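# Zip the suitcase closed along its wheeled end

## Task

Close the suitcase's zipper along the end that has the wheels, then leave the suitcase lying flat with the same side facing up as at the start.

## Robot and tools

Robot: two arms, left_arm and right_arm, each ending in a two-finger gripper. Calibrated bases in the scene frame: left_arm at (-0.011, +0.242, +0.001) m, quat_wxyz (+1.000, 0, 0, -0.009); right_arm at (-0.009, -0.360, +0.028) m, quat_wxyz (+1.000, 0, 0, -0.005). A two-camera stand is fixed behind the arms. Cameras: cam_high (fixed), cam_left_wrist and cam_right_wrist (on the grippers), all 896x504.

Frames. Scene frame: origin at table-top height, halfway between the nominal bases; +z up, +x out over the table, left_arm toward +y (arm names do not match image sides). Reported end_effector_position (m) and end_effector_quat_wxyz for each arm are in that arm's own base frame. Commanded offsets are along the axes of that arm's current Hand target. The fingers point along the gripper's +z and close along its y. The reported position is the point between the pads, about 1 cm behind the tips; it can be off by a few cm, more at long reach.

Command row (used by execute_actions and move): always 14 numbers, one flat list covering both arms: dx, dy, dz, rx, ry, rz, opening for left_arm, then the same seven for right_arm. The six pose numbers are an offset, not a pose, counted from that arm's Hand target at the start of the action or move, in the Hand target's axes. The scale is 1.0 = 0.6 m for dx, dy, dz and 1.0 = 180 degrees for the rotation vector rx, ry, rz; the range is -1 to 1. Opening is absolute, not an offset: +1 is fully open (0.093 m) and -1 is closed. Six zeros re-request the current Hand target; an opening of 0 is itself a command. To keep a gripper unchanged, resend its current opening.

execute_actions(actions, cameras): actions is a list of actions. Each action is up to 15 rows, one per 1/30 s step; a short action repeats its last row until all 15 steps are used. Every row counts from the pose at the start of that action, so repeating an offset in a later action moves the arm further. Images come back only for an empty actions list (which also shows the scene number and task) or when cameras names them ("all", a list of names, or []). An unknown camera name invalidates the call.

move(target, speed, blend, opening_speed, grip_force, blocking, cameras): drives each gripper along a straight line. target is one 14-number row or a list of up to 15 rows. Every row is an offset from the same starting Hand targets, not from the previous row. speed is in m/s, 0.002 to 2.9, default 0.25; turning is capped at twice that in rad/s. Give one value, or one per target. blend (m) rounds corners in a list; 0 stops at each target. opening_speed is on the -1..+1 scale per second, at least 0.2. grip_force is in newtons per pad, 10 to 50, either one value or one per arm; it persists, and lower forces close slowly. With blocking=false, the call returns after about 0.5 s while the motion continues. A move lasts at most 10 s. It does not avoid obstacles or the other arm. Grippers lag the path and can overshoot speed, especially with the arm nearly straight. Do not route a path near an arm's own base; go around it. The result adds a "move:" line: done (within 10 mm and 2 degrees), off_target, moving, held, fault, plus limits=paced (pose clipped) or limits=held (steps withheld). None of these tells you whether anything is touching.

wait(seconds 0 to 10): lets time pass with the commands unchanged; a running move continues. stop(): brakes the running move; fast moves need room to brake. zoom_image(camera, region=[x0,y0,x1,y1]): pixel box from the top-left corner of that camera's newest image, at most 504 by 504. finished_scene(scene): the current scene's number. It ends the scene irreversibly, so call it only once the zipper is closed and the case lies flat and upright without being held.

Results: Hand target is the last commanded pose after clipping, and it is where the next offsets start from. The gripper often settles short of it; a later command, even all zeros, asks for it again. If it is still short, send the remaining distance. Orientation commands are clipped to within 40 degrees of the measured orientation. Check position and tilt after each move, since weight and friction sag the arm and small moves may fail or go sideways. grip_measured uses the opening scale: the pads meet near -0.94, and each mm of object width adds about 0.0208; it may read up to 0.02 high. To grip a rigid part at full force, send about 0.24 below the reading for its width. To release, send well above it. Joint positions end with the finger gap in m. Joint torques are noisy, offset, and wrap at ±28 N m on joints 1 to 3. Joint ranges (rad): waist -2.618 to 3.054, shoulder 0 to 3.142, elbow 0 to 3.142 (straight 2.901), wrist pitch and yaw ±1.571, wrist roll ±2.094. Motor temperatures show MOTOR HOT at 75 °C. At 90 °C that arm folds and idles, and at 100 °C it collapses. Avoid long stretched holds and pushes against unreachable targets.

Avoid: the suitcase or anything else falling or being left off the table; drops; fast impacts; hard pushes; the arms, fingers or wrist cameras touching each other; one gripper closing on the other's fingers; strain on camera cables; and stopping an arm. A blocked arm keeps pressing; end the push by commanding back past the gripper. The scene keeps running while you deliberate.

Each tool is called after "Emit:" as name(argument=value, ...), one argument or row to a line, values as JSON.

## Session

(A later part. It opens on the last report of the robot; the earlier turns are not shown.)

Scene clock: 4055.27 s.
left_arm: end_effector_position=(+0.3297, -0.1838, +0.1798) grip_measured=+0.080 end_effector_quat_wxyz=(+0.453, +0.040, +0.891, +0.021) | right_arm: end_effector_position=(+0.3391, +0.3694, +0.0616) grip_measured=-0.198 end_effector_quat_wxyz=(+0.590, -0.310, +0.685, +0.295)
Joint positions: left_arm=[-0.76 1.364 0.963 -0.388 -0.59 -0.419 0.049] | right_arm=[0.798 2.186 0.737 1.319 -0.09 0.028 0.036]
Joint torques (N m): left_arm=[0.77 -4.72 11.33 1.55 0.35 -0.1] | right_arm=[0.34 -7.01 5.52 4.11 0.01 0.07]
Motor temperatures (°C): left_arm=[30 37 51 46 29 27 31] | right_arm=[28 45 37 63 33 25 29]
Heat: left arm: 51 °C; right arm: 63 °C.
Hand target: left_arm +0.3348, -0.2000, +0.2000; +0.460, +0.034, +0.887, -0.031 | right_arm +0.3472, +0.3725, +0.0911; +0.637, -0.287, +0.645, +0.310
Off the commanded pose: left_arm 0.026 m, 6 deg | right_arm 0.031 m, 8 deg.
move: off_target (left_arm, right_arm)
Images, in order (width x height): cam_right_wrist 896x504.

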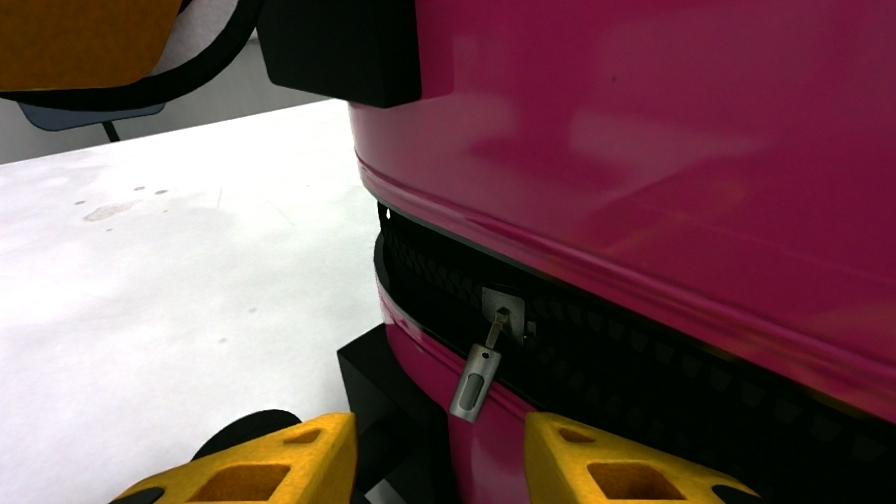

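Emit:
move(
  target=[0.0, 0.0, 0.0, 0, 0.0, 0, -0.3, -0.006, -0.012, 0.036, 0.0, 0, 0, -0.2],
  speed=0.06,
  cameras=["cam_right_wrist"],
)

Scene clock: 4064.57 s.
left_arm: end_effector_position=(+0.3345, -0.1754, +0.1790) grip_measured=+0.079 end_effector_quat_wxyz=(+0.451, +0.032, +0.892, +0.027) | right_arm: end_effector_position=(+0.3464, +0.3791, +0.0632) grip_measured=-0.198 end_effector_quat_wxyz=(+0.594, -0.308, +0.678, +0.303)
Joint positions: left_arm=[-0.732 1.366 0.963 -0.388 -0.586 -0.413 0.049] | right_arm=[0.798 2.218 0.789 1.319 -0.099 0.034 0.036]
Joint torques (N m): left_arm=[-1.28 -4.82 11.22 1.53 0.32 -0.16] | right_arm=[-1.29 -7.87 8.84 3.42 -0.07 0.11]
Motor temperatures (°C): left_arm=[30 37 51 46 29 27 31] | right_arm=[28 46 37 64 32 25 29]
Heat: left arm: 51 °C; right arm: 64 °C.
Hand target: left_arm +0.3348, -0.2000, +0.2000; +0.460, +0.034, +0.887, -0.031 | right_arm +0.3667, +0.3843, +0.0945; +0.637, -0.287, +0.645, +0.310
Off the commanded pose: left_arm 0.032 m, 7 deg | right_arm 0.038 m, 7 deg.
move: off_target (left_arm, right_arm)
Images, in order (width x height): cam_right_wrist 896x504.

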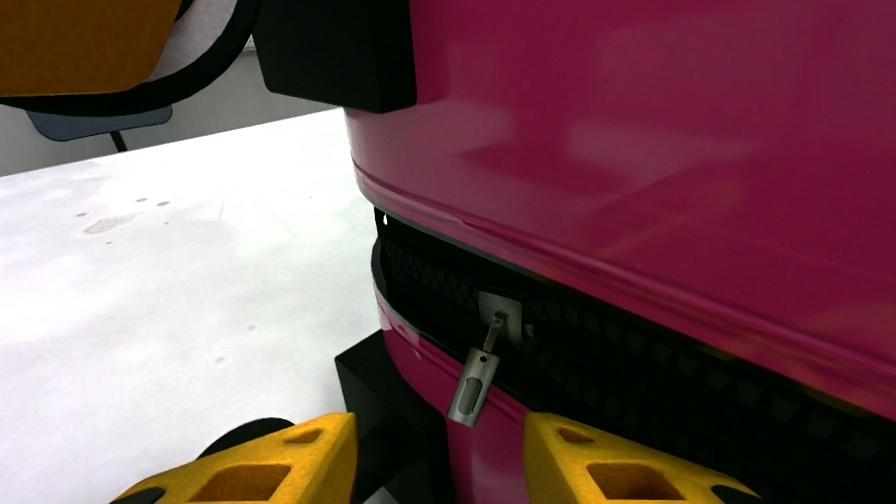

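Emit:
move(
  target=[
    [0.0028, 0.039, -0.0027, 0, 0.0, 0, -0.3, -0.002, 0.0, -0.1426, 0.0, 0, 0, -0.2],
    [0.0028, 0.039, -0.0027, 0, 0.0, 0, 0.6, -0.002, 0.0, -0.1426, 0.0, 0, 0, -0.2],
    [0.0028, 0.039, -0.16, 0, 0.0, 0, 0.6, -0.002, 0.0, -0.1426, 0.0, 0, 0, -0.2],
  ],
  speed=0.12,
  opening_speed=0.8,
  cameras=["cam_right_wrist", "cam_left_wrist", "cam_high"],
)

Scene clock: 4104.03 s.
left_arm: end_effector_position=(+0.2562, -0.1696, +0.2320) grip_measured=+0.598 end_effector_quat_wxyz=(+0.439, +0.052, +0.897, -0.019) | right_arm: end_effector_position=(+0.2990, +0.3090, +0.0255) grip_measured=-0.198 end_effector_quat_wxyz=(+0.534, -0.316, +0.737, +0.267)
Joint positions: left_arm=[-0.899 1.103 1.028 -0.763 -0.599 -0.547 0.074] | right_arm=[0.761 2.088 0.468 1.326 -0.104 0.028 0.036]
Joint torques (N m): left_arm=[-0.53 -3.28 10.11 1.34 -0.55 -0.09] | right_arm=[-0.59 -8.69 3.26 5.34 -0.22 -0.02]
Motor temperatures (°C): left_arm=[30 37 51 45 29 27 31] | right_arm=[28 50 41 68 31 25 28]
Heat: left arm: 51 °C; right arm: 68 °C.
Hand target: left_arm +0.2579, -0.1684, +0.2534; +0.460, +0.034, +0.887, -0.031 | right_arm +0.3117, +0.3187, +0.0954; +0.637, -0.287, +0.645, +0.310
Off the commanded pose: left_arm 0.021 m, 4 deg | right_arm 0.072 m, 17 deg.
joint sent to its limit (right arm) — joint 4 (wrist pitch), upper limit. The joint targets are off in position and orientation.
move: off_target (left_arm, right_arm); target 2's new opening was sent with left_arm's hand 0.022 m and 6 deg from that target

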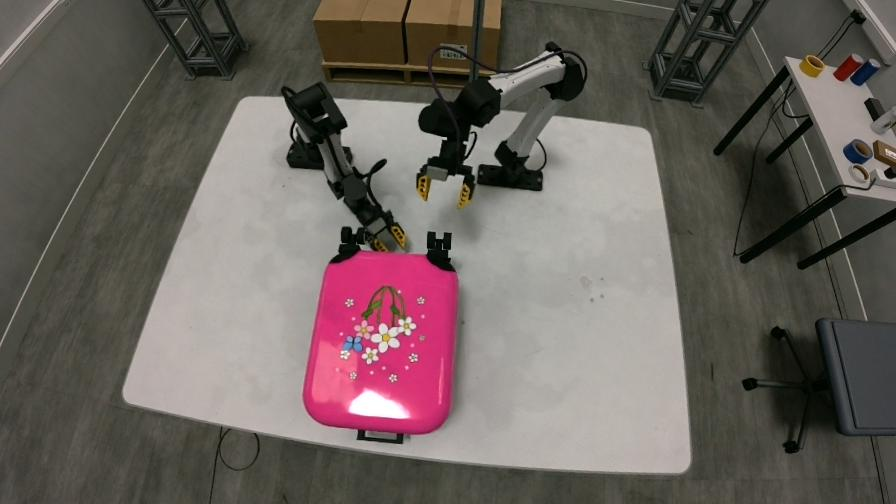

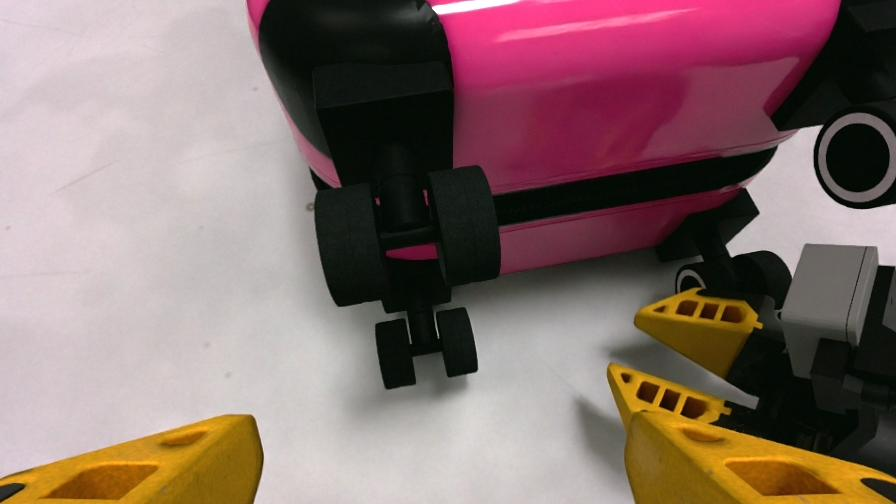

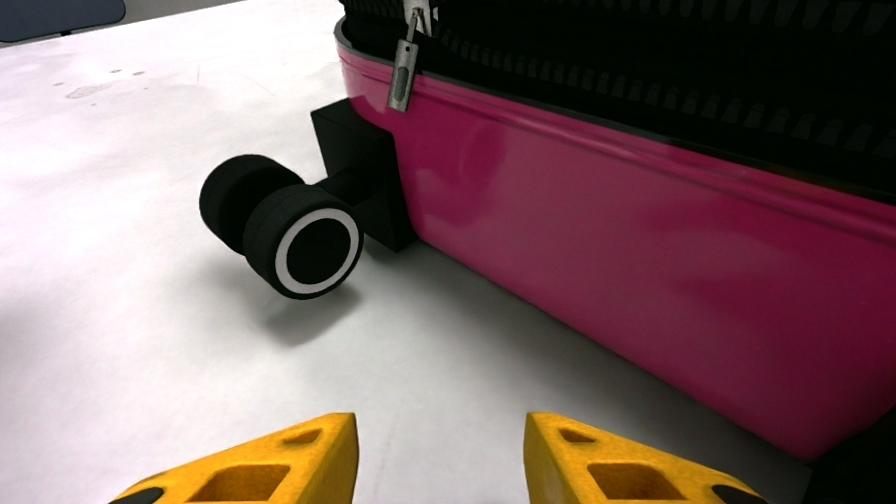

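Emit:
move(
  target=[0.0, 0.0, -0.1, 0, 0.0, 0, 0.6, -0.058, 0.0, 0.0, 0.0, 0.055, 0, -0.2],
  speed=0.15,
  cameras=["cam_right_wrist", "cam_high"],
)

Emit:
zoom_image(
  camera="cam_high",
  region=[310, 200, 490, 300],
)

Scene clock: 4111.97 s.
left_arm: end_effector_position=(+0.2073, -0.1649, +0.2710) grip_measured=+0.598 end_effector_quat_wxyz=(+0.443, +0.052, +0.895, -0.021) | right_arm: end_effector_position=(+0.3075, +0.3183, +0.1223) grip_measured=-0.199 end_effector_quat_wxyz=(+0.578, -0.312, +0.697, +0.287)
Joint positions: left_arm=[-1.114 1.057 1.184 -1.089 -0.737 -0.757 0.074] | right_arm=[0.755 1.746 0.516 1.063 -0.125 0.019 0.036]
Joint torques (N m): left_arm=[-0.47 -1.5 9.66 1.12 -0.67 -0.08] | right_arm=[-0.64 -7.76 6.97 2.12 -0.1 -0.06]
Motor temperatures (°C): left_arm=[30 37 50 44 29 27 31] | right_arm=[28 50 40 74 31 25 28]
Heat: left arm: 50 °C; right arm: 74 °C. Fold the right arm in close to its base, or ease its load, before you think long.
Hand target: left_arm +0.2091, -0.1632, +0.2879; +0.460, +0.034, +0.887, -0.031 | right_arm +0.3126, +0.3179, +0.1302; +0.579, -0.313, +0.697, +0.285
Off the commanded pose: left_arm 0.017 m, 3 deg | right_arm 0.009 m, 0 deg.
MOTOR HOT: joint 4 (wrist pitch) of the right arm reports 74 °C; the controller's stop level is 90 °C. To cool a motor, set the load down, stop pushing, or move to a pose that needs little force.
move: off_target (left_arm)
Images, in order (width x height): cam_high 896x504, cam_right_wrist 896x504.

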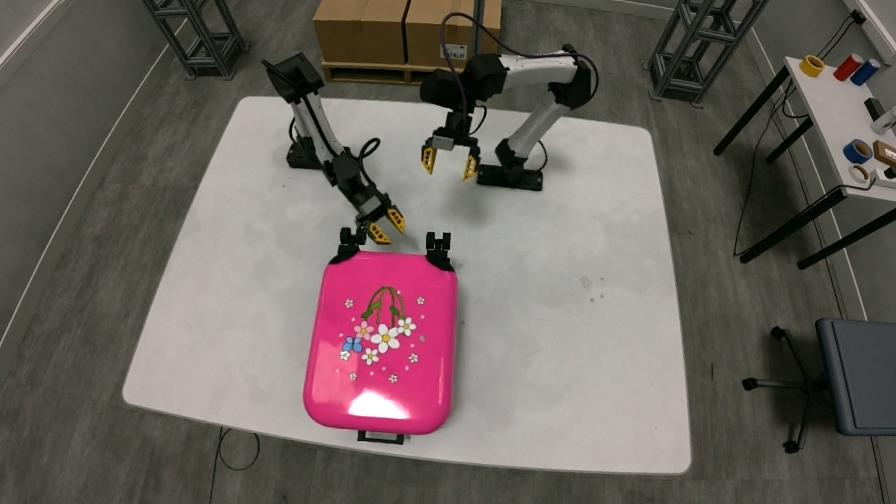

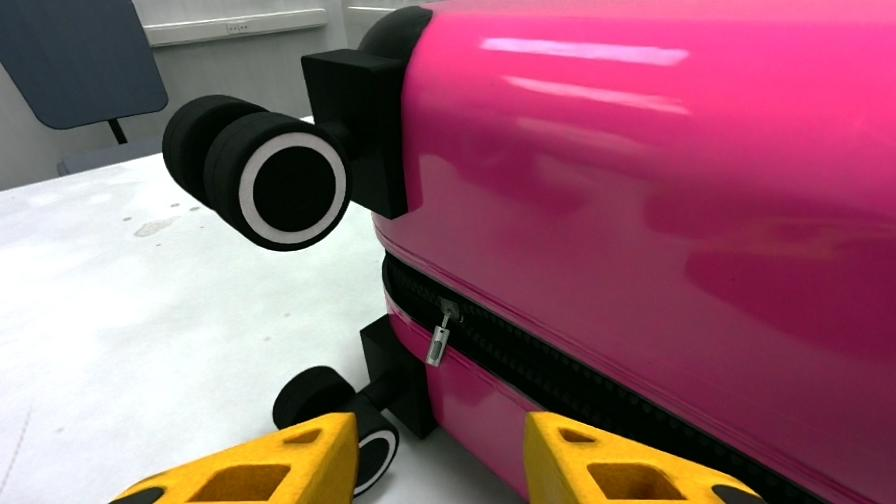

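Scaled by 2.800.

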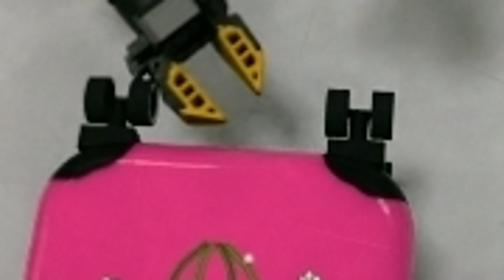

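Emit:
move(
  target=[
    [0.0, 0.0, 0.0, 0, 0.0, 0, 0.6, -0.058, 0.0167, -0.1713, 0.1095, -0.0039, 0.0186, -0.2],
    [0.0, 0.0, 0.0, 0, 0.0, 0, 0.6, -0.1122, -0.25, -0.4363, 0.2464, -0.0087, 0.0419, -0.2],
  ],
  speed=0.2,
  blend=[0.03, 0],
  cameras=["cam_high", "cam_left_wrist"],
)

Scene clock: 4169.73 s.
left_arm: end_effector_position=(+0.2071, -0.1647, +0.2709) grip_measured=+0.598 end_effector_quat_wxyz=(+0.442, +0.052, +0.895, -0.020) | right_arm: end_effector_position=(+0.2723, +0.0290, +0.2308) grip_measured=-0.199 end_effector_quat_wxyz=(+0.649, -0.015, +0.759, +0.041)
Joint positions: left_arm=[-1.114 1.057 1.184 -1.09 -0.737 -0.757 0.074] | right_arm=[0.143 0.47 0.368 -0.053 0.06 0.052 0.036]
Joint torques (N m): left_arm=[-0.47 -1.52 9.66 1.12 -0.67 -0.08] | right_arm=[-0.59 1.24 9.84 2.2 -0.13 -0.11]
Motor temperatures (°C): left_arm=[29 34 47 41 29 27 30] | right_arm=[28 47 41 57 30 25 27]
Heat: left arm: 47 °C; right arm: 57 °C.
Hand target: left_arm +0.2091, -0.1632, +0.2879; +0.460, +0.034, +0.887, -0.031 | right_arm +0.2719, +0.0301, +0.2354; +0.644, -0.022, +0.764, +0.041
Off the commanded pose: left_arm 0.017 m, 3 deg | right_arm 0.005 m, 1 deg.
MOTOR HOT: cleared for the motors of the right arm.
move: off_target (left_arm)
Images, in order (width x height): cam_high 896x504, cam_left_wrist 896x504.

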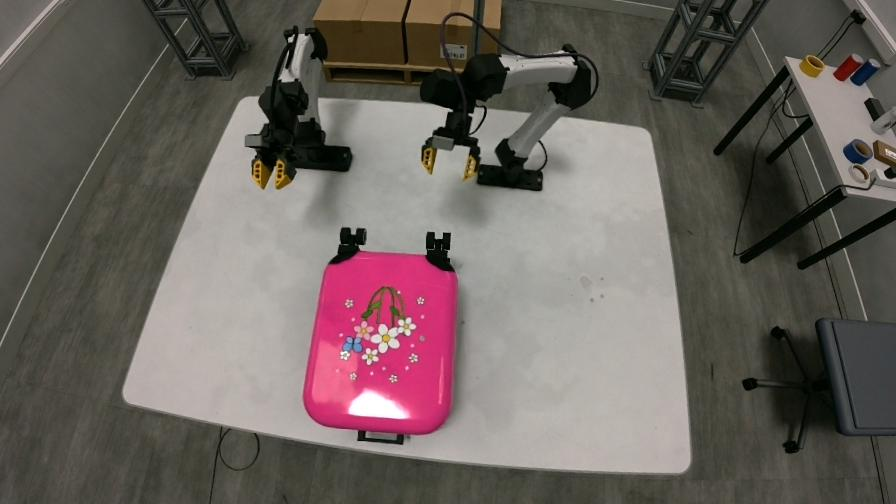

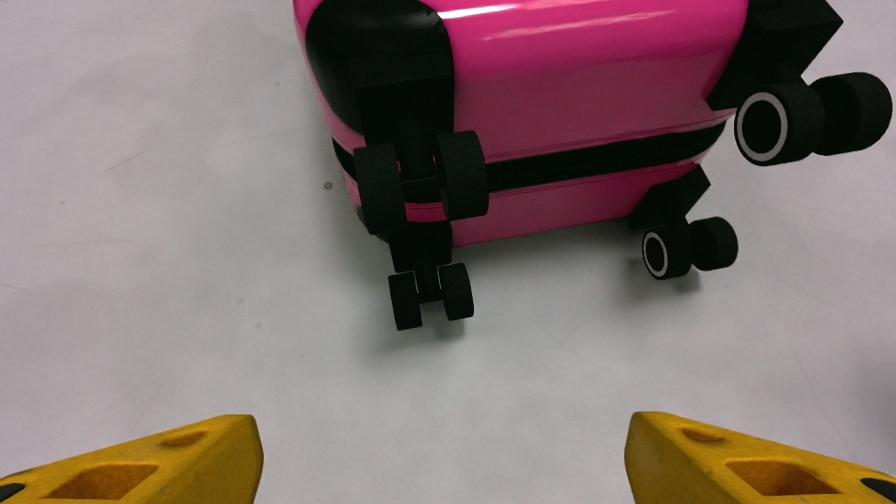

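Emit:
move(
  target=[-0.062, -0.3488, 0.1757, -0.0462, 0.0429, -0.0278, 0.7, 0.0, 0.0, 0.0, 0.0, 0, 0, -0.2],
  speed=0.2,
  cameras=["cam_high", "cam_left_wrist"],
)

Scene clock: 4187.07 s.
left_arm: end_effector_position=(+0.2971, -0.3802, +0.2546) grip_measured=+0.698 end_effector_quat_wxyz=(+0.391, -0.024, +0.920, +0.026) | right_arm: end_effector_position=(+0.2723, +0.0292, +0.2308) grip_measured=-0.199 end_effector_quat_wxyz=(+0.649, -0.015, +0.759, +0.041)
Joint positions: left_arm=[-1.148 2.245 2.508 -1.509 -0.75 -1.071 0.079] | right_arm=[0.143 0.47 0.368 -0.053 0.059 0.052 0.036]
Joint torques (N m): left_arm=[-0.36 -8.46 8.4 0.68 -0.56 -0.1] | right_arm=[-0.57 1.43 9.73 2.27 -0.19 -0.14]
Motor temperatures (°C): left_arm=[29 34 47 41 29 27 30] | right_arm=[28 44 44 55 30 25 27]
Heat: left arm: 47 °C; right arm: 55 °C.
Hand target: left_arm +0.2978, -0.3818, +0.2626; +0.398, -0.036, +0.916, +0.016 | right_arm +0.2719, +0.0301, +0.2354; +0.644, -0.022, +0.764, +0.041
Off the commanded pose: left_arm 0.008 m, 2 deg | right_arm 0.005 m, 1 deg.
move: done
Images, in order (width x height): cam_high 896x504, cam_left_wrist 896x504.

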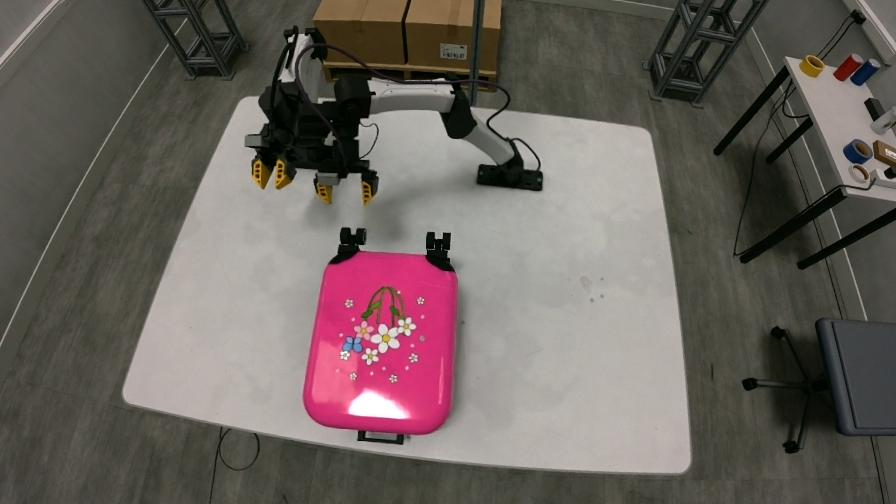

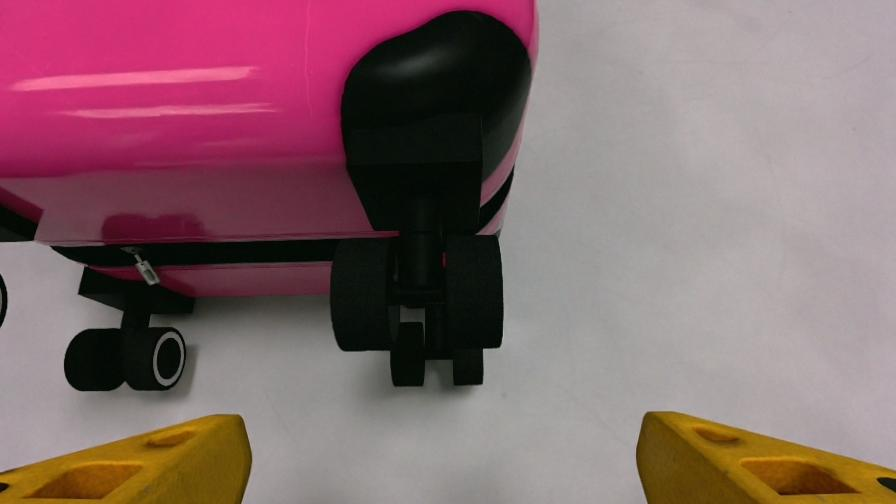

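Emit:
move(
  target=[0.0192, 0.019, 0.08, 0, 0, 0, 0.7, 0.0, 0.0, 0.0, 0.0, 0, 0, -0.2],
  speed=0.12,
  cameras=["cam_left_wrist"],
)

Scene clock: 4199.23 s.
left_arm: end_effector_position=(+0.3222, -0.3677, +0.1936) grip_measured=+0.698 end_effector_quat_wxyz=(+0.382, -0.022, +0.922, +0.054) | right_arm: end_effector_position=(+0.2723, +0.0292, +0.2308) grip_measured=-0.199 end_effector_quat_wxyz=(+0.649, -0.015, +0.759, +0.041)
Joint positions: left_arm=[-1.086 2.165 2.125 -1.221 -0.742 -1.013 0.079] | right_arm=[0.143 0.47 0.368 -0.053 0.059 0.052 0.036]
Joint torques (N m): left_arm=[0.32 -13.74 5.79 1.13 -0.38 0.16] | right_arm=[-0.68 1.22 9.61 2.22 -0.22 -0.08]
Heat: left arm: 47 °C; right arm: 54 °C.
Hand target: left_arm +0.3240, -0.3683, +0.2215; +0.398, -0.036, +0.916, +0.016 | right_arm +0.2719, +0.0301, +0.2354; +0.644, -0.022, +0.764, +0.041
Off the commanded pose: left_arm 0.028 m, 5 deg | right_arm 0.005 m, 1 deg.
move: off_target (left_arm)
Images, in order (width x height): cam_left_wrist 896x504.

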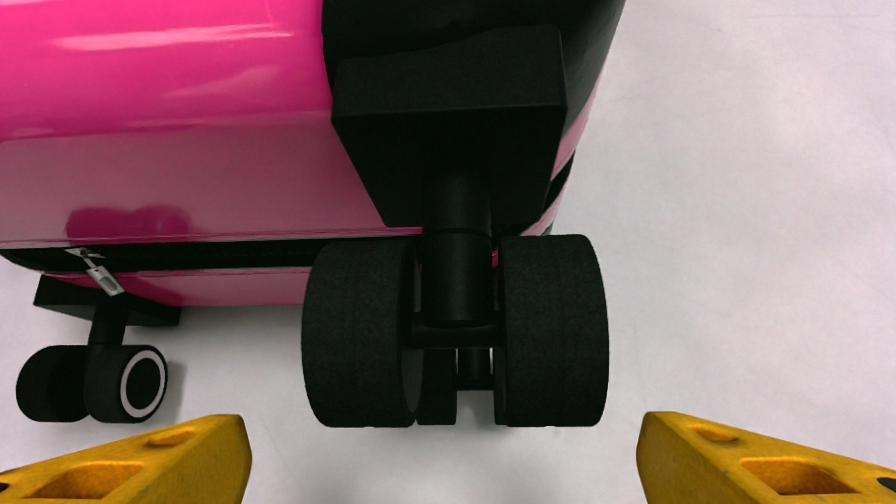

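Emit:
move(
  target=[-0.022, -0.004, 0.055, 0, 0, 0, 0.7, 0.0, 0.0, 0.0, 0.0, 0, 0, -0.2],
  speed=0.1,
  cameras=["cam_left_wrist", "cam_high"],
)

Scene clock: 4206.27 s.
left_arm: end_effector_position=(+0.3536, -0.3594, +0.1964) grip_measured=+0.698 end_effector_quat_wxyz=(+0.386, -0.030, +0.921, +0.042) | right_arm: end_effector_position=(+0.2723, +0.0292, +0.2308) grip_measured=-0.199 end_effector_quat_wxyz=(+0.649, -0.015, +0.759, +0.041)
Joint positions: left_arm=[-1.014 2.165 2.125 -1.138 -0.714 -0.932 0.079] | right_arm=[0.143 0.47 0.368 -0.053 0.059 0.052 0.036]
Joint torques (N m): left_arm=[0.23 -9.81 7.58 1.29 -0.35 0.17] | right_arm=[-0.66 1.57 9.65 2.17 -0.23 -0.13]
Motor temperatures (°C): left_arm=[29 40 46 40 29 27 29] | right_arm=[28 41 46 54 29 25 27]
Heat: left arm: 46 °C; right arm: 54 °C.
Hand target: left_arm +0.3573, -0.3681, +0.2086; +0.398, -0.036, +0.916, +0.016 | right_arm +0.2719, +0.0301, +0.2354; +0.644, -0.022, +0.764, +0.041
Off the commanded pose: left_arm 0.015 m, 3 deg | right_arm 0.005 m, 1 deg.
move: off_target (left_arm)
Images, in order (width x height): cam_high 896x504, cam_left_wrist 896x504.

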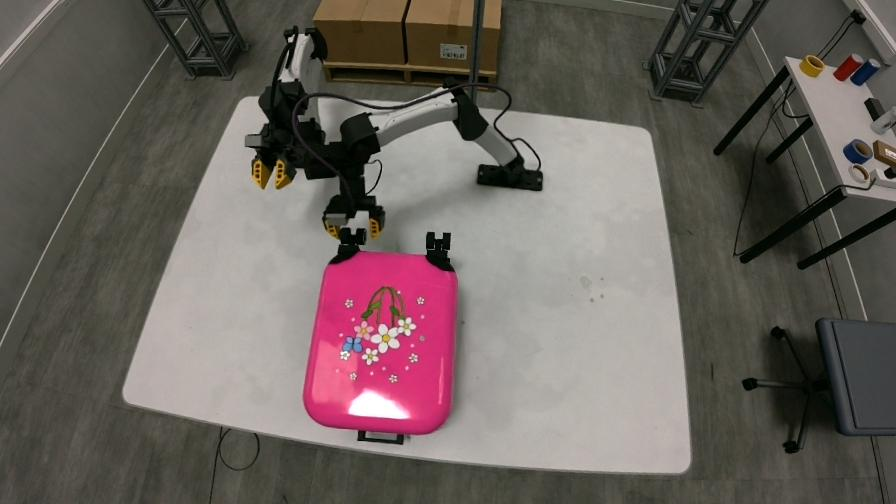

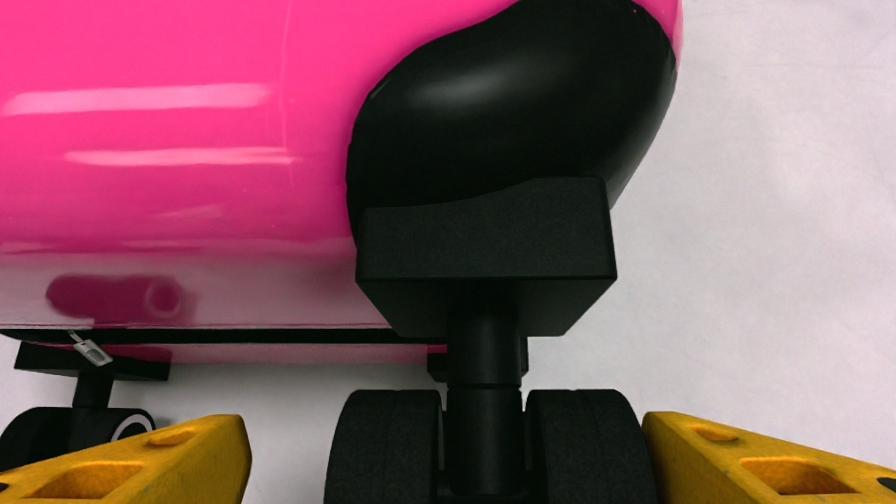

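Emit:
move(
  target=[0.0, -0.02, 0.0, 0, 0, 0, 0.7, 0.0, 0.0, 0.0, 0.0, 0, 0, -0.2],
  speed=0.08,
  cameras=["cam_left_wrist"],
)

Scene clock: 4211.27 s.
left_arm: end_effector_position=(+0.3572, -0.3755, +0.1997) grip_measured=+0.698 end_effector_quat_wxyz=(+0.394, -0.031, +0.918, +0.028) | right_arm: end_effector_position=(+0.2723, +0.0292, +0.2308) grip_measured=-0.199 end_effector_quat_wxyz=(+0.649, -0.015, +0.759, +0.041)
Joint positions: left_arm=[-1.025 2.214 2.207 -1.141 -0.714 -0.932 0.079] | right_arm=[0.143 0.47 0.368 -0.053 0.059 0.052 0.036]
Joint torques (N m): left_arm=[-0.38 -8.94 9.43 0.86 -0.4 0.05] | right_arm=[-0.66 1.44 9.78 2.26 -0.11 -0.11]
Heat: left arm: 47 °C; right arm: 53 °C.
Hand target: left_arm +0.3582, -0.3801, +0.2086; +0.398, -0.036, +0.916, +0.016 | right_arm +0.2719, +0.0301, +0.2354; +0.644, -0.022, +0.764, +0.041
Off the commanded pose: left_arm 0.010 m, 2 deg | right_arm 0.005 m, 1 deg.
move: done
Images, in order (width x height): cam_left_wrist 896x504.

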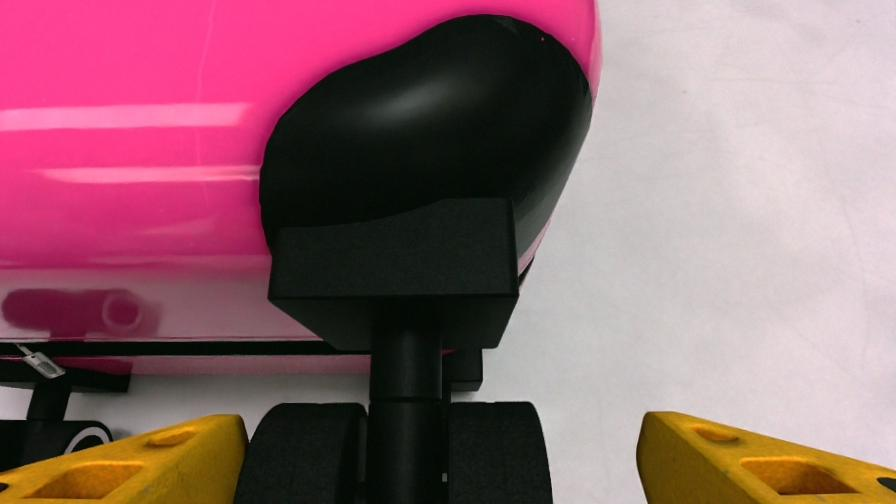

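Emit:
move(
  target=[
    [0.0, 0.028, 0.0, 0, 0, 0, 0.7, 0.0, 0.0, 0.0, 0.0, 0, 0, -0.2],
    [0.003, 0.028, 0.02, 0, 0, 0, 0.7, 0.0, 0.0, 0.0, 0.0, 0, 0, -0.2],
  ],
  speed=0.08,
  cameras=["cam_left_wrist"],
)

Scene clock: 4217.83 s.
left_arm: end_effector_position=(+0.3612, -0.3608, +0.1706) grip_measured=+0.698 end_effector_quat_wxyz=(+0.379, -0.023, +0.924, +0.052) | right_arm: end_effector_position=(+0.2723, +0.0292, +0.2308) grip_measured=-0.199 end_effector_quat_wxyz=(+0.649, -0.015, +0.759, +0.041)
Joint positions: left_arm=[-1 2.191 2.071 -1.072 -0.705 -0.909 0.079] | right_arm=[0.143 0.47 0.368 -0.053 0.059 0.052 0.036]
Joint torques (N m): left_arm=[0.38 -13.75 5.98 1.27 -0.35 0.17] | right_arm=[-0.46 1.29 9.72 2.23 -0.24 -0.08]
Heat: left arm: 47 °C; right arm: 53 °C.
Hand target: left_arm +0.3644, -0.3627, +0.1991; +0.398, -0.036, +0.916, +0.016 | right_arm +0.2719, +0.0301, +0.2354; +0.644, -0.022, +0.764, +0.041
Off the commanded pose: left_arm 0.029 m, 5 deg | right_arm 0.005 m, 1 deg.
move: off_target (left_arm)
Images, in order (width x height): cam_left_wrist 896x504.

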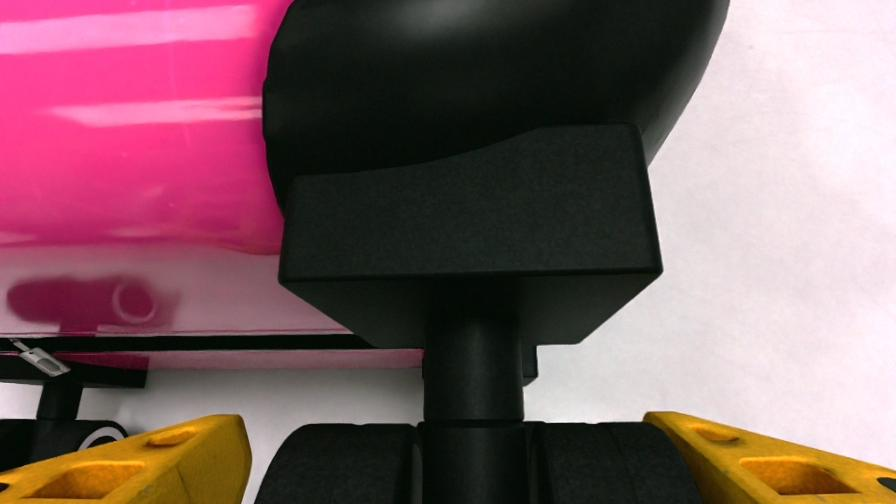

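Emit:
move(
  target=[0.0, 0.0, 0.0, 0, 0, 0, -0.3, 0.0, 0.0, 0.0, 0.0, 0, 0, -0.2],
  speed=0.08,
  opening_speed=0.5,
  cameras=["cam_left_wrist", "cam_high"],
)

Scene clock: 4224.77 s.
left_arm: end_effector_position=(+0.3607, -0.3662, +0.1707) grip_measured=+0.056 end_effector_quat_wxyz=(+0.379, -0.026, +0.924, +0.039) | right_arm: end_effector_position=(+0.2723, +0.0292, +0.2308) grip_measured=-0.199 end_effector_quat_wxyz=(+0.649, -0.015, +0.759, +0.041)
Joint positions: left_arm=[-1.003 2.191 2.071 -1.053 -0.691 -0.915 0.048] | right_arm=[0.143 0.47 0.368 -0.053 0.059 0.052 0.036]
Joint torques (N m): left_arm=[0.47 -13.78 6 1.11 -0.48 0.17] | right_arm=[-0.75 1.33 9.65 2.23 -0.19 -0.1]
Heat: left arm: 46 °C; right arm: 53 °C.
Hand target: left_arm +0.3644, -0.3627, +0.1991; +0.398, -0.036, +0.916, +0.016 | right_arm +0.2719, +0.0301, +0.2354; +0.644, -0.022, +0.764, +0.041
Off the commanded pose: left_arm 0.029 m, 4 deg | right_arm 0.005 m, 1 deg.
move: off_target (left_arm)
Images, in order (width x height): cam_high 896x504, cam_left_wrist 896x504.

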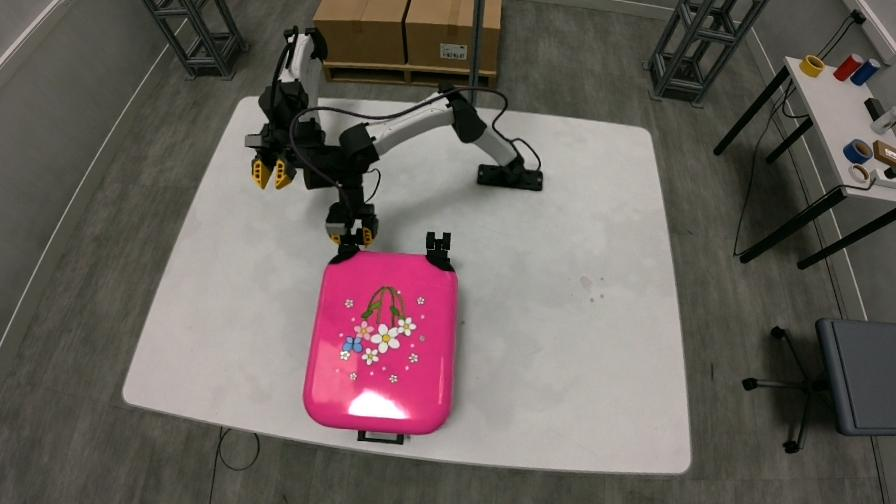

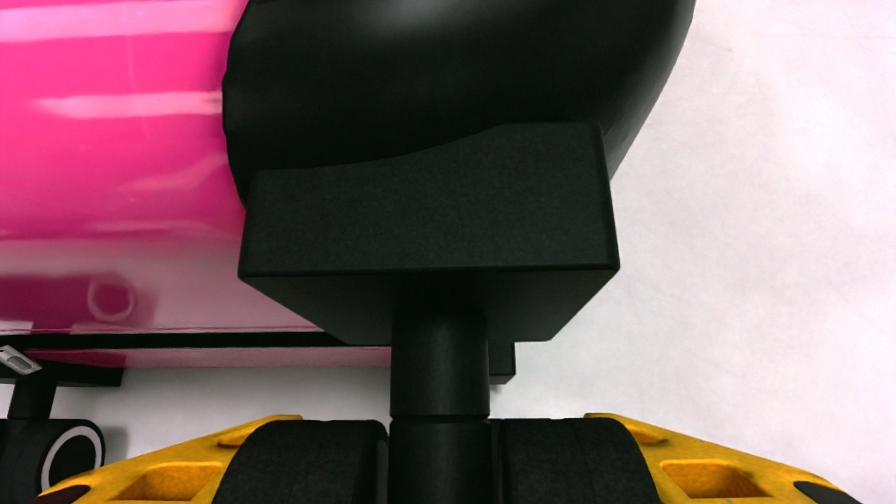

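Emit:
move(
  target=[
    [0.0, 0.0, 0.0, 0, 0, 0, 0.7, 0.0, 0.0, 0.0, 0.0, 0, 0, -0.2],
    [-0.03, 0.0, -0.14, 0, 0, 0, 0.7, 0.0, 0.0, 0.0, 0.0, 0, 0, -0.2],
  ],
  speed=0.12,
  opening_speed=0.8,
  cameras=["cam_left_wrist"],
)

Scene clock: 4274.07 s.
left_arm: end_effector_position=(+0.3119, -0.3677, +0.2591) grip_measured=+0.698 end_effector_quat_wxyz=(+0.383, -0.021, +0.923, +0.019) | right_arm: end_effector_position=(+0.2723, +0.0292, +0.2308) grip_measured=-0.199 end_effector_quat_wxyz=(+0.649, -0.015, +0.759, +0.041)
Joint positions: left_arm=[-1.097 2.191 2.441 -1.448 -0.71 -1.004 0.079] | right_arm=[0.143 0.47 0.368 -0.053 0.059 0.052 0.036]
Joint torques (N m): left_arm=[-0.13 -8.2 8.57 0.76 -0.72 -0.09] | right_arm=[-0.69 1.55 9.81 2.21 -0.17 -0.08]
Motor temperatures (°C): left_arm=[29 52 43 38 29 27 31] | right_arm=[27 37 50 50 29 25 27]
Heat: left arm: 52 °C; right arm: 50 °C.
Hand target: left_arm +0.3154, -0.3666, +0.2696; +0.398, -0.036, +0.916, +0.016 | right_arm +0.2719, +0.0301, +0.2354; +0.644, -0.022, +0.764, +0.041
Off the commanded pose: left_arm 0.011 m, 3 deg | right_arm 0.005 m, 1 deg.
move: off_target (left_arm)
Images, in order (width x height): cam_left_wrist 896x504.

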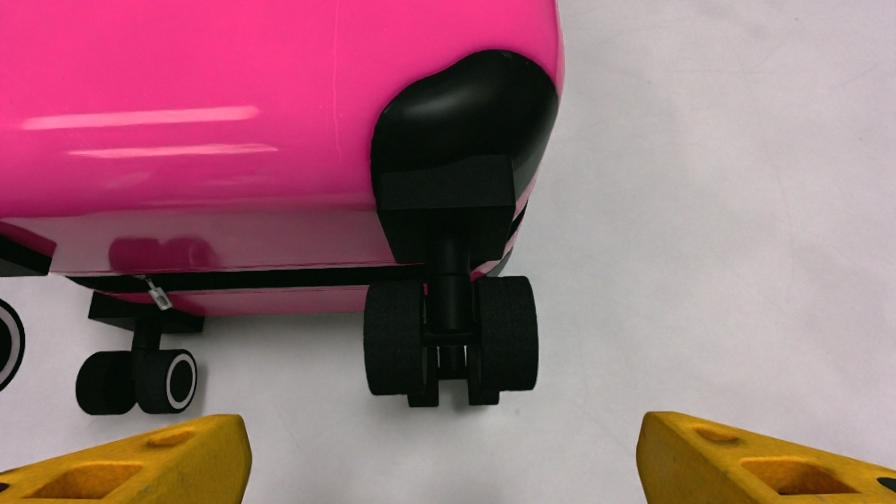

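Emit:
move(
  target=[
    [-0.1503, 0.0587, -0.096, 0.0954, -0.0264, 0.0744, -1.0, 0.0, 0.0, 0.0, 0.0, 0, 0, -0.2],
    [-0.2252, -0.0253, 0.0988, 0.1908, -0.0528, 0.1487, -1.0, 0.0, 0.0, 0.0, 0.0, 0, 0, -0.2],
  ],
  speed=0.2,
  blend=[0.03, 0],
  cameras=["cam_left_wrist", "cam_high"],
)

Scene clock: 4292.40 s.
left_arm: end_effector_position=(+0.4423, -0.3657, +0.2990) grip_measured=-0.984 end_effector_quat_wxyz=(+0.409, +0.294, +0.852, -0.144) | right_arm: end_effector_position=(+0.2723, +0.0292, +0.2308) grip_measured=-0.199 end_effector_quat_wxyz=(+0.649, -0.015, +0.759, +0.041)
Joint positions: left_arm=[-0.697 2.122 2.341 -0.892 -0.02 -0.022 0] | right_arm=[0.143 0.47 0.368 -0.053 0.059 0.052 0.036]
Joint torques (N m): left_arm=[0.32 -9.18 10 2.28 0.06 0.2] | right_arm=[-0.47 1.43 9.84 2.3 -0.19 -0.11]
Heat: left arm: 50 °C; right arm: 50 °C.
Hand target: left_arm +0.4517, -0.3710, +0.3279; +0.450, +0.293, +0.829, -0.159 | right_arm +0.2719, +0.0301, +0.2354; +0.644, -0.022, +0.764, +0.041
Off the commanded pose: left_arm 0.031 m, 6 deg | right_arm 0.005 m, 1 deg.
move: off_target (left_arm)
Images, in order (width x height): cam_high 896x504, cam_left_wrist 896x504.

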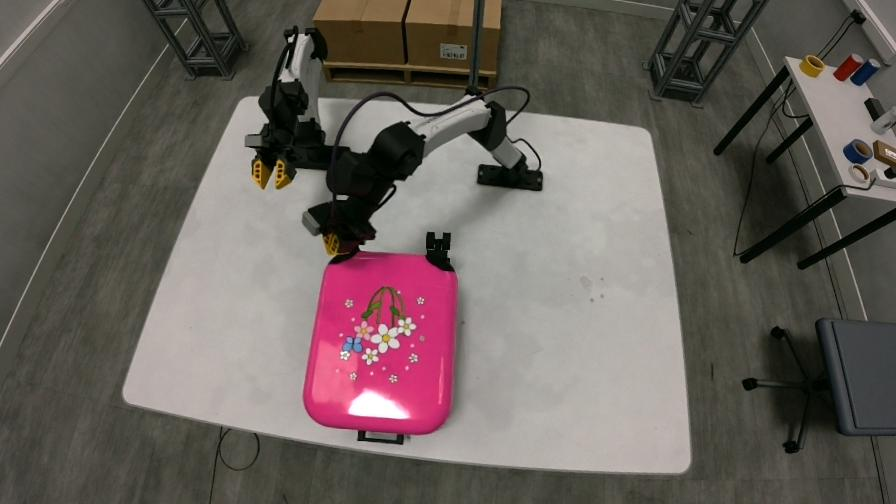

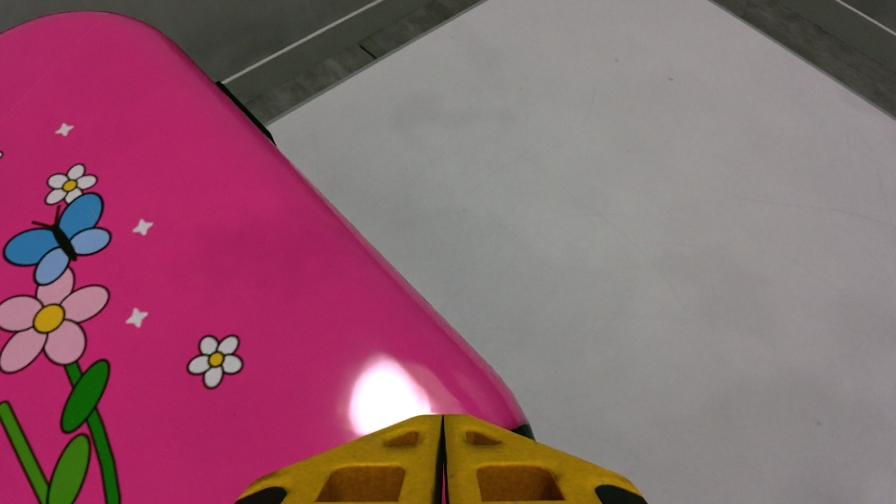

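Emit:
move(
  target=[
    [0.0135, 0.0608, 0.0098, 0, 0, 0, -1.0, 0.0, 0.0, 0.0, 0.0, 0, 0, -0.2],
    [0.0600, 0.0608, 0.04, 0, 0, 0, -1.0, 0.0, 0.0, 0.0, 0.0, 0, 0, -0.2],
  ],
  speed=0.1,
  cameras=["cam_left_wrist", "cam_high"],
)

Scene clock: 4304.60 s.
left_arm: end_effector_position=(+0.4754, -0.3401, +0.2421) grip_measured=-0.984 end_effector_quat_wxyz=(+0.402, +0.290, +0.857, -0.143) | right_arm: end_effector_position=(+0.2723, +0.0292, +0.2308) grip_measured=-0.199 end_effector_quat_wxyz=(+0.649, -0.015, +0.759, +0.041)
Joint positions: left_arm=[-0.608 2.091 2.066 -0.665 0.046 0.024 0] | right_arm=[0.143 0.47 0.368 -0.053 0.059 0.052 0.036]
Joint torques (N m): left_arm=[-0.21 -13.85 6.68 2.27 0.07 0.2] | right_arm=[-0.51 1.09 9.89 2.27 -0.25 -0.1]
Heat: left arm: 51 °C; right arm: 51 °C.
Hand target: left_arm +0.4750, -0.3430, +0.2846; +0.450, +0.293, +0.829, -0.159 | right_arm +0.2719, +0.0301, +0.2354; +0.644, -0.022, +0.764, +0.041
Off the commanded pose: left_arm 0.043 m, 7 deg | right_arm 0.005 m, 1 deg.
move: off_target (left_arm)
Images, in order (width x height): cam_high 896x504, cam_left_wrist 896x504.

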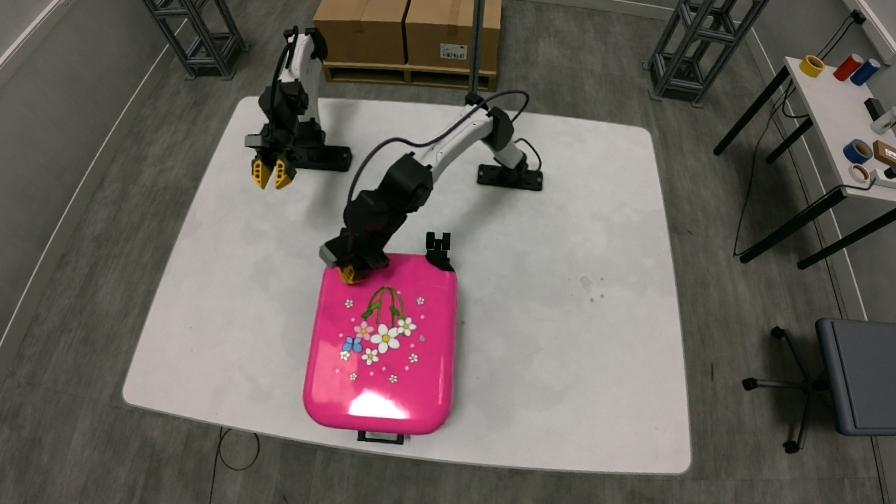

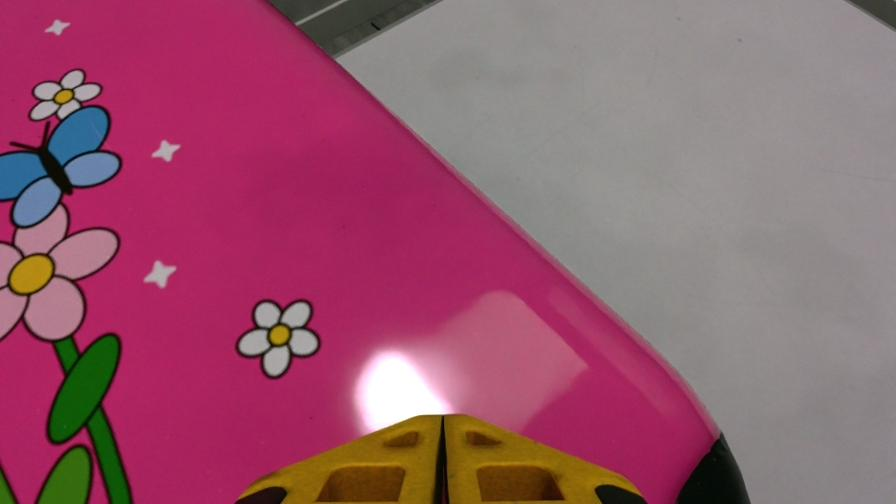

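Emit:
move(
  target=[0.028, 0.0, 0.0182, 0, 0, 0, -1.0, 0.0, 0.0, 0.0, 0.0, 0, 0, -0.2],
  speed=0.06,
  cameras=["cam_left_wrist"],
)

Scene clock: 4308.73 s.
left_arm: end_effector_position=(+0.4764, -0.3400, +0.2344) grip_measured=-0.984 end_effector_quat_wxyz=(+0.415, +0.288, +0.850, -0.147) | right_arm: end_effector_position=(+0.2723, +0.0292, +0.2308) grip_measured=-0.199 end_effector_quat_wxyz=(+0.649, -0.015, +0.759, +0.041)
Joint positions: left_arm=[-0.606 2.061 1.965 -0.564 0.048 0.024 0] | right_arm=[0.143 0.47 0.368 -0.053 0.059 0.052 0.036]
Joint torques (N m): left_arm=[0.09 -12.59 6.24 2.19 0.06 0.19] | right_arm=[-0.51 1.2 9.89 2.29 -0.12 -0.12]
Heat: left arm: 52 °C; right arm: 51 °C.
Hand target: left_arm +0.4750, -0.3430, +0.2646; +0.450, +0.293, +0.829, -0.159 | right_arm +0.2719, +0.0301, +0.2354; +0.644, -0.022, +0.764, +0.041
Off the commanded pose: left_arm 0.030 m, 5 deg | right_arm 0.005 m, 1 deg.
move: off_target (left_arm)
Images, in order (width x height): cam_left_wrist 896x504.

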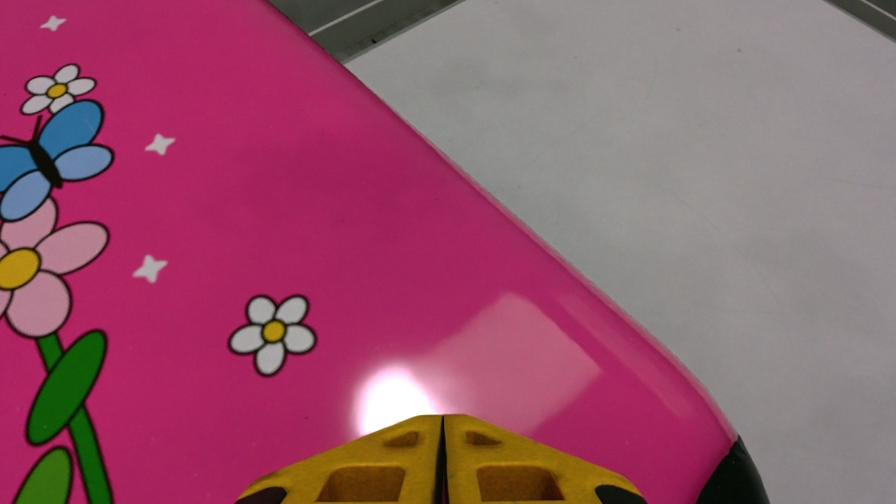

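Emit:
move(
  target=[0.021, 0.0, 0.0137, 0, 0, 0, -1.0, 0.0, 0.0, 0.0, 0.0, 0, 0, -0.2],
  speed=0.06,
  cameras=["cam_left_wrist"],
)

Scene clock: 4312.37 s.
left_arm: end_effector_position=(+0.4775, -0.3408, +0.2332) grip_measured=-0.984 end_effector_quat_wxyz=(+0.431, +0.286, +0.842, -0.151) | right_arm: end_effector_position=(+0.2723, +0.0292, +0.2308) grip_measured=-0.199 end_effector_quat_wxyz=(+0.649, -0.015, +0.759, +0.041)
Joint positions: left_arm=[-0.606 2.038 1.898 -0.483 0.048 0.024 0] | right_arm=[0.143 0.47 0.368 -0.053 0.059 0.052 0.036]
Joint torques (N m): left_arm=[0.1 -11.32 5.78 2.04 0.05 0.18] | right_arm=[-0.58 1.14 9.94 2.32 -0.21 -0.13]
Heat: left arm: 53 °C; right arm: 51 °C.
Hand target: left_arm +0.4750, -0.3430, +0.2496; +0.450, +0.293, +0.829, -0.159 | right_arm +0.2719, +0.0301, +0.2354; +0.644, -0.022, +0.764, +0.041
Off the commanded pose: left_arm 0.017 m, 3 deg | right_arm 0.005 m, 1 deg.
move: off_target (left_arm)
Images, in order (width x height): cam_left_wrist 896x504.

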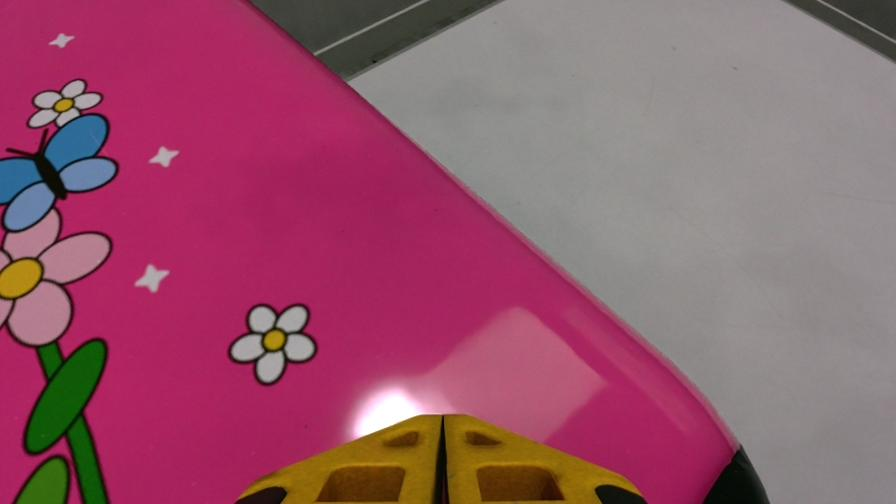

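Emit:
move(
  target=[0.035, 0.0, 0.0228, 0, 0, 0, -1.0, 0.0, 0.0, 0.0, 0.0, 0, 0, -0.2],
  speed=0.06,
  cameras=["cam_left_wrist"],
)

Scene clock: 4317.07 s.
left_arm: end_effector_position=(+0.4787, -0.3413, +0.2324) grip_measured=-0.984 end_effector_quat_wxyz=(+0.456, +0.283, +0.828, -0.162) | right_arm: end_effector_position=(+0.2723, +0.0292, +0.2308) grip_measured=-0.199 end_effector_quat_wxyz=(+0.649, -0.015, +0.759, +0.041)
Joint positions: left_arm=[-0.603 2.004 1.796 -0.354 0.057 0.024 0] | right_arm=[0.143 0.47 0.368 -0.053 0.059 0.052 0.036]
Joint torques (N m): left_arm=[0.12 -8.88 5.15 1.81 0.04 0.18] | right_arm=[-0.91 1.21 9.83 2.22 -0.19 -0.11]
Heat: left arm: 53 °C; right arm: 51 °C.
Hand target: left_arm +0.4750, -0.3431, +0.2245; +0.450, +0.293, +0.829, -0.159 | right_arm +0.2719, +0.0301, +0.2354; +0.644, -0.022, +0.764, +0.041
Off the commanded pose: left_arm 0.009 m, 1 deg | right_arm 0.005 m, 1 deg.
move: done
Images, in order (width x height): cam_left_wrist 896x504.

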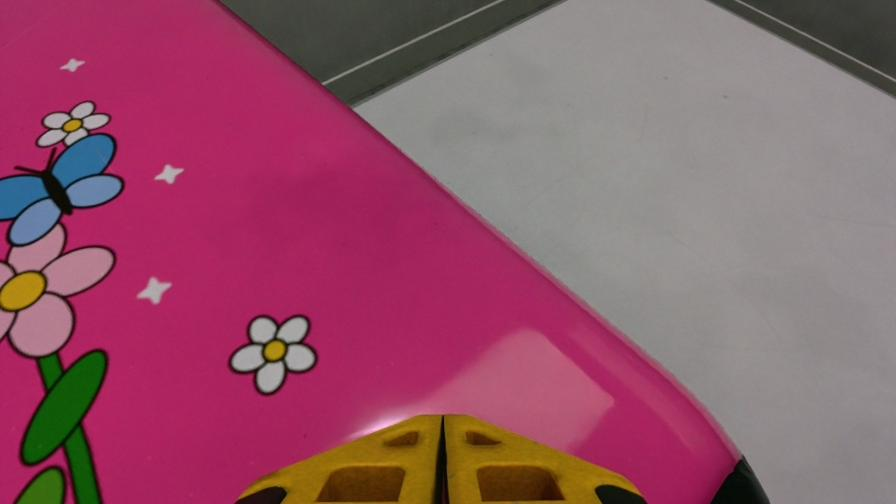

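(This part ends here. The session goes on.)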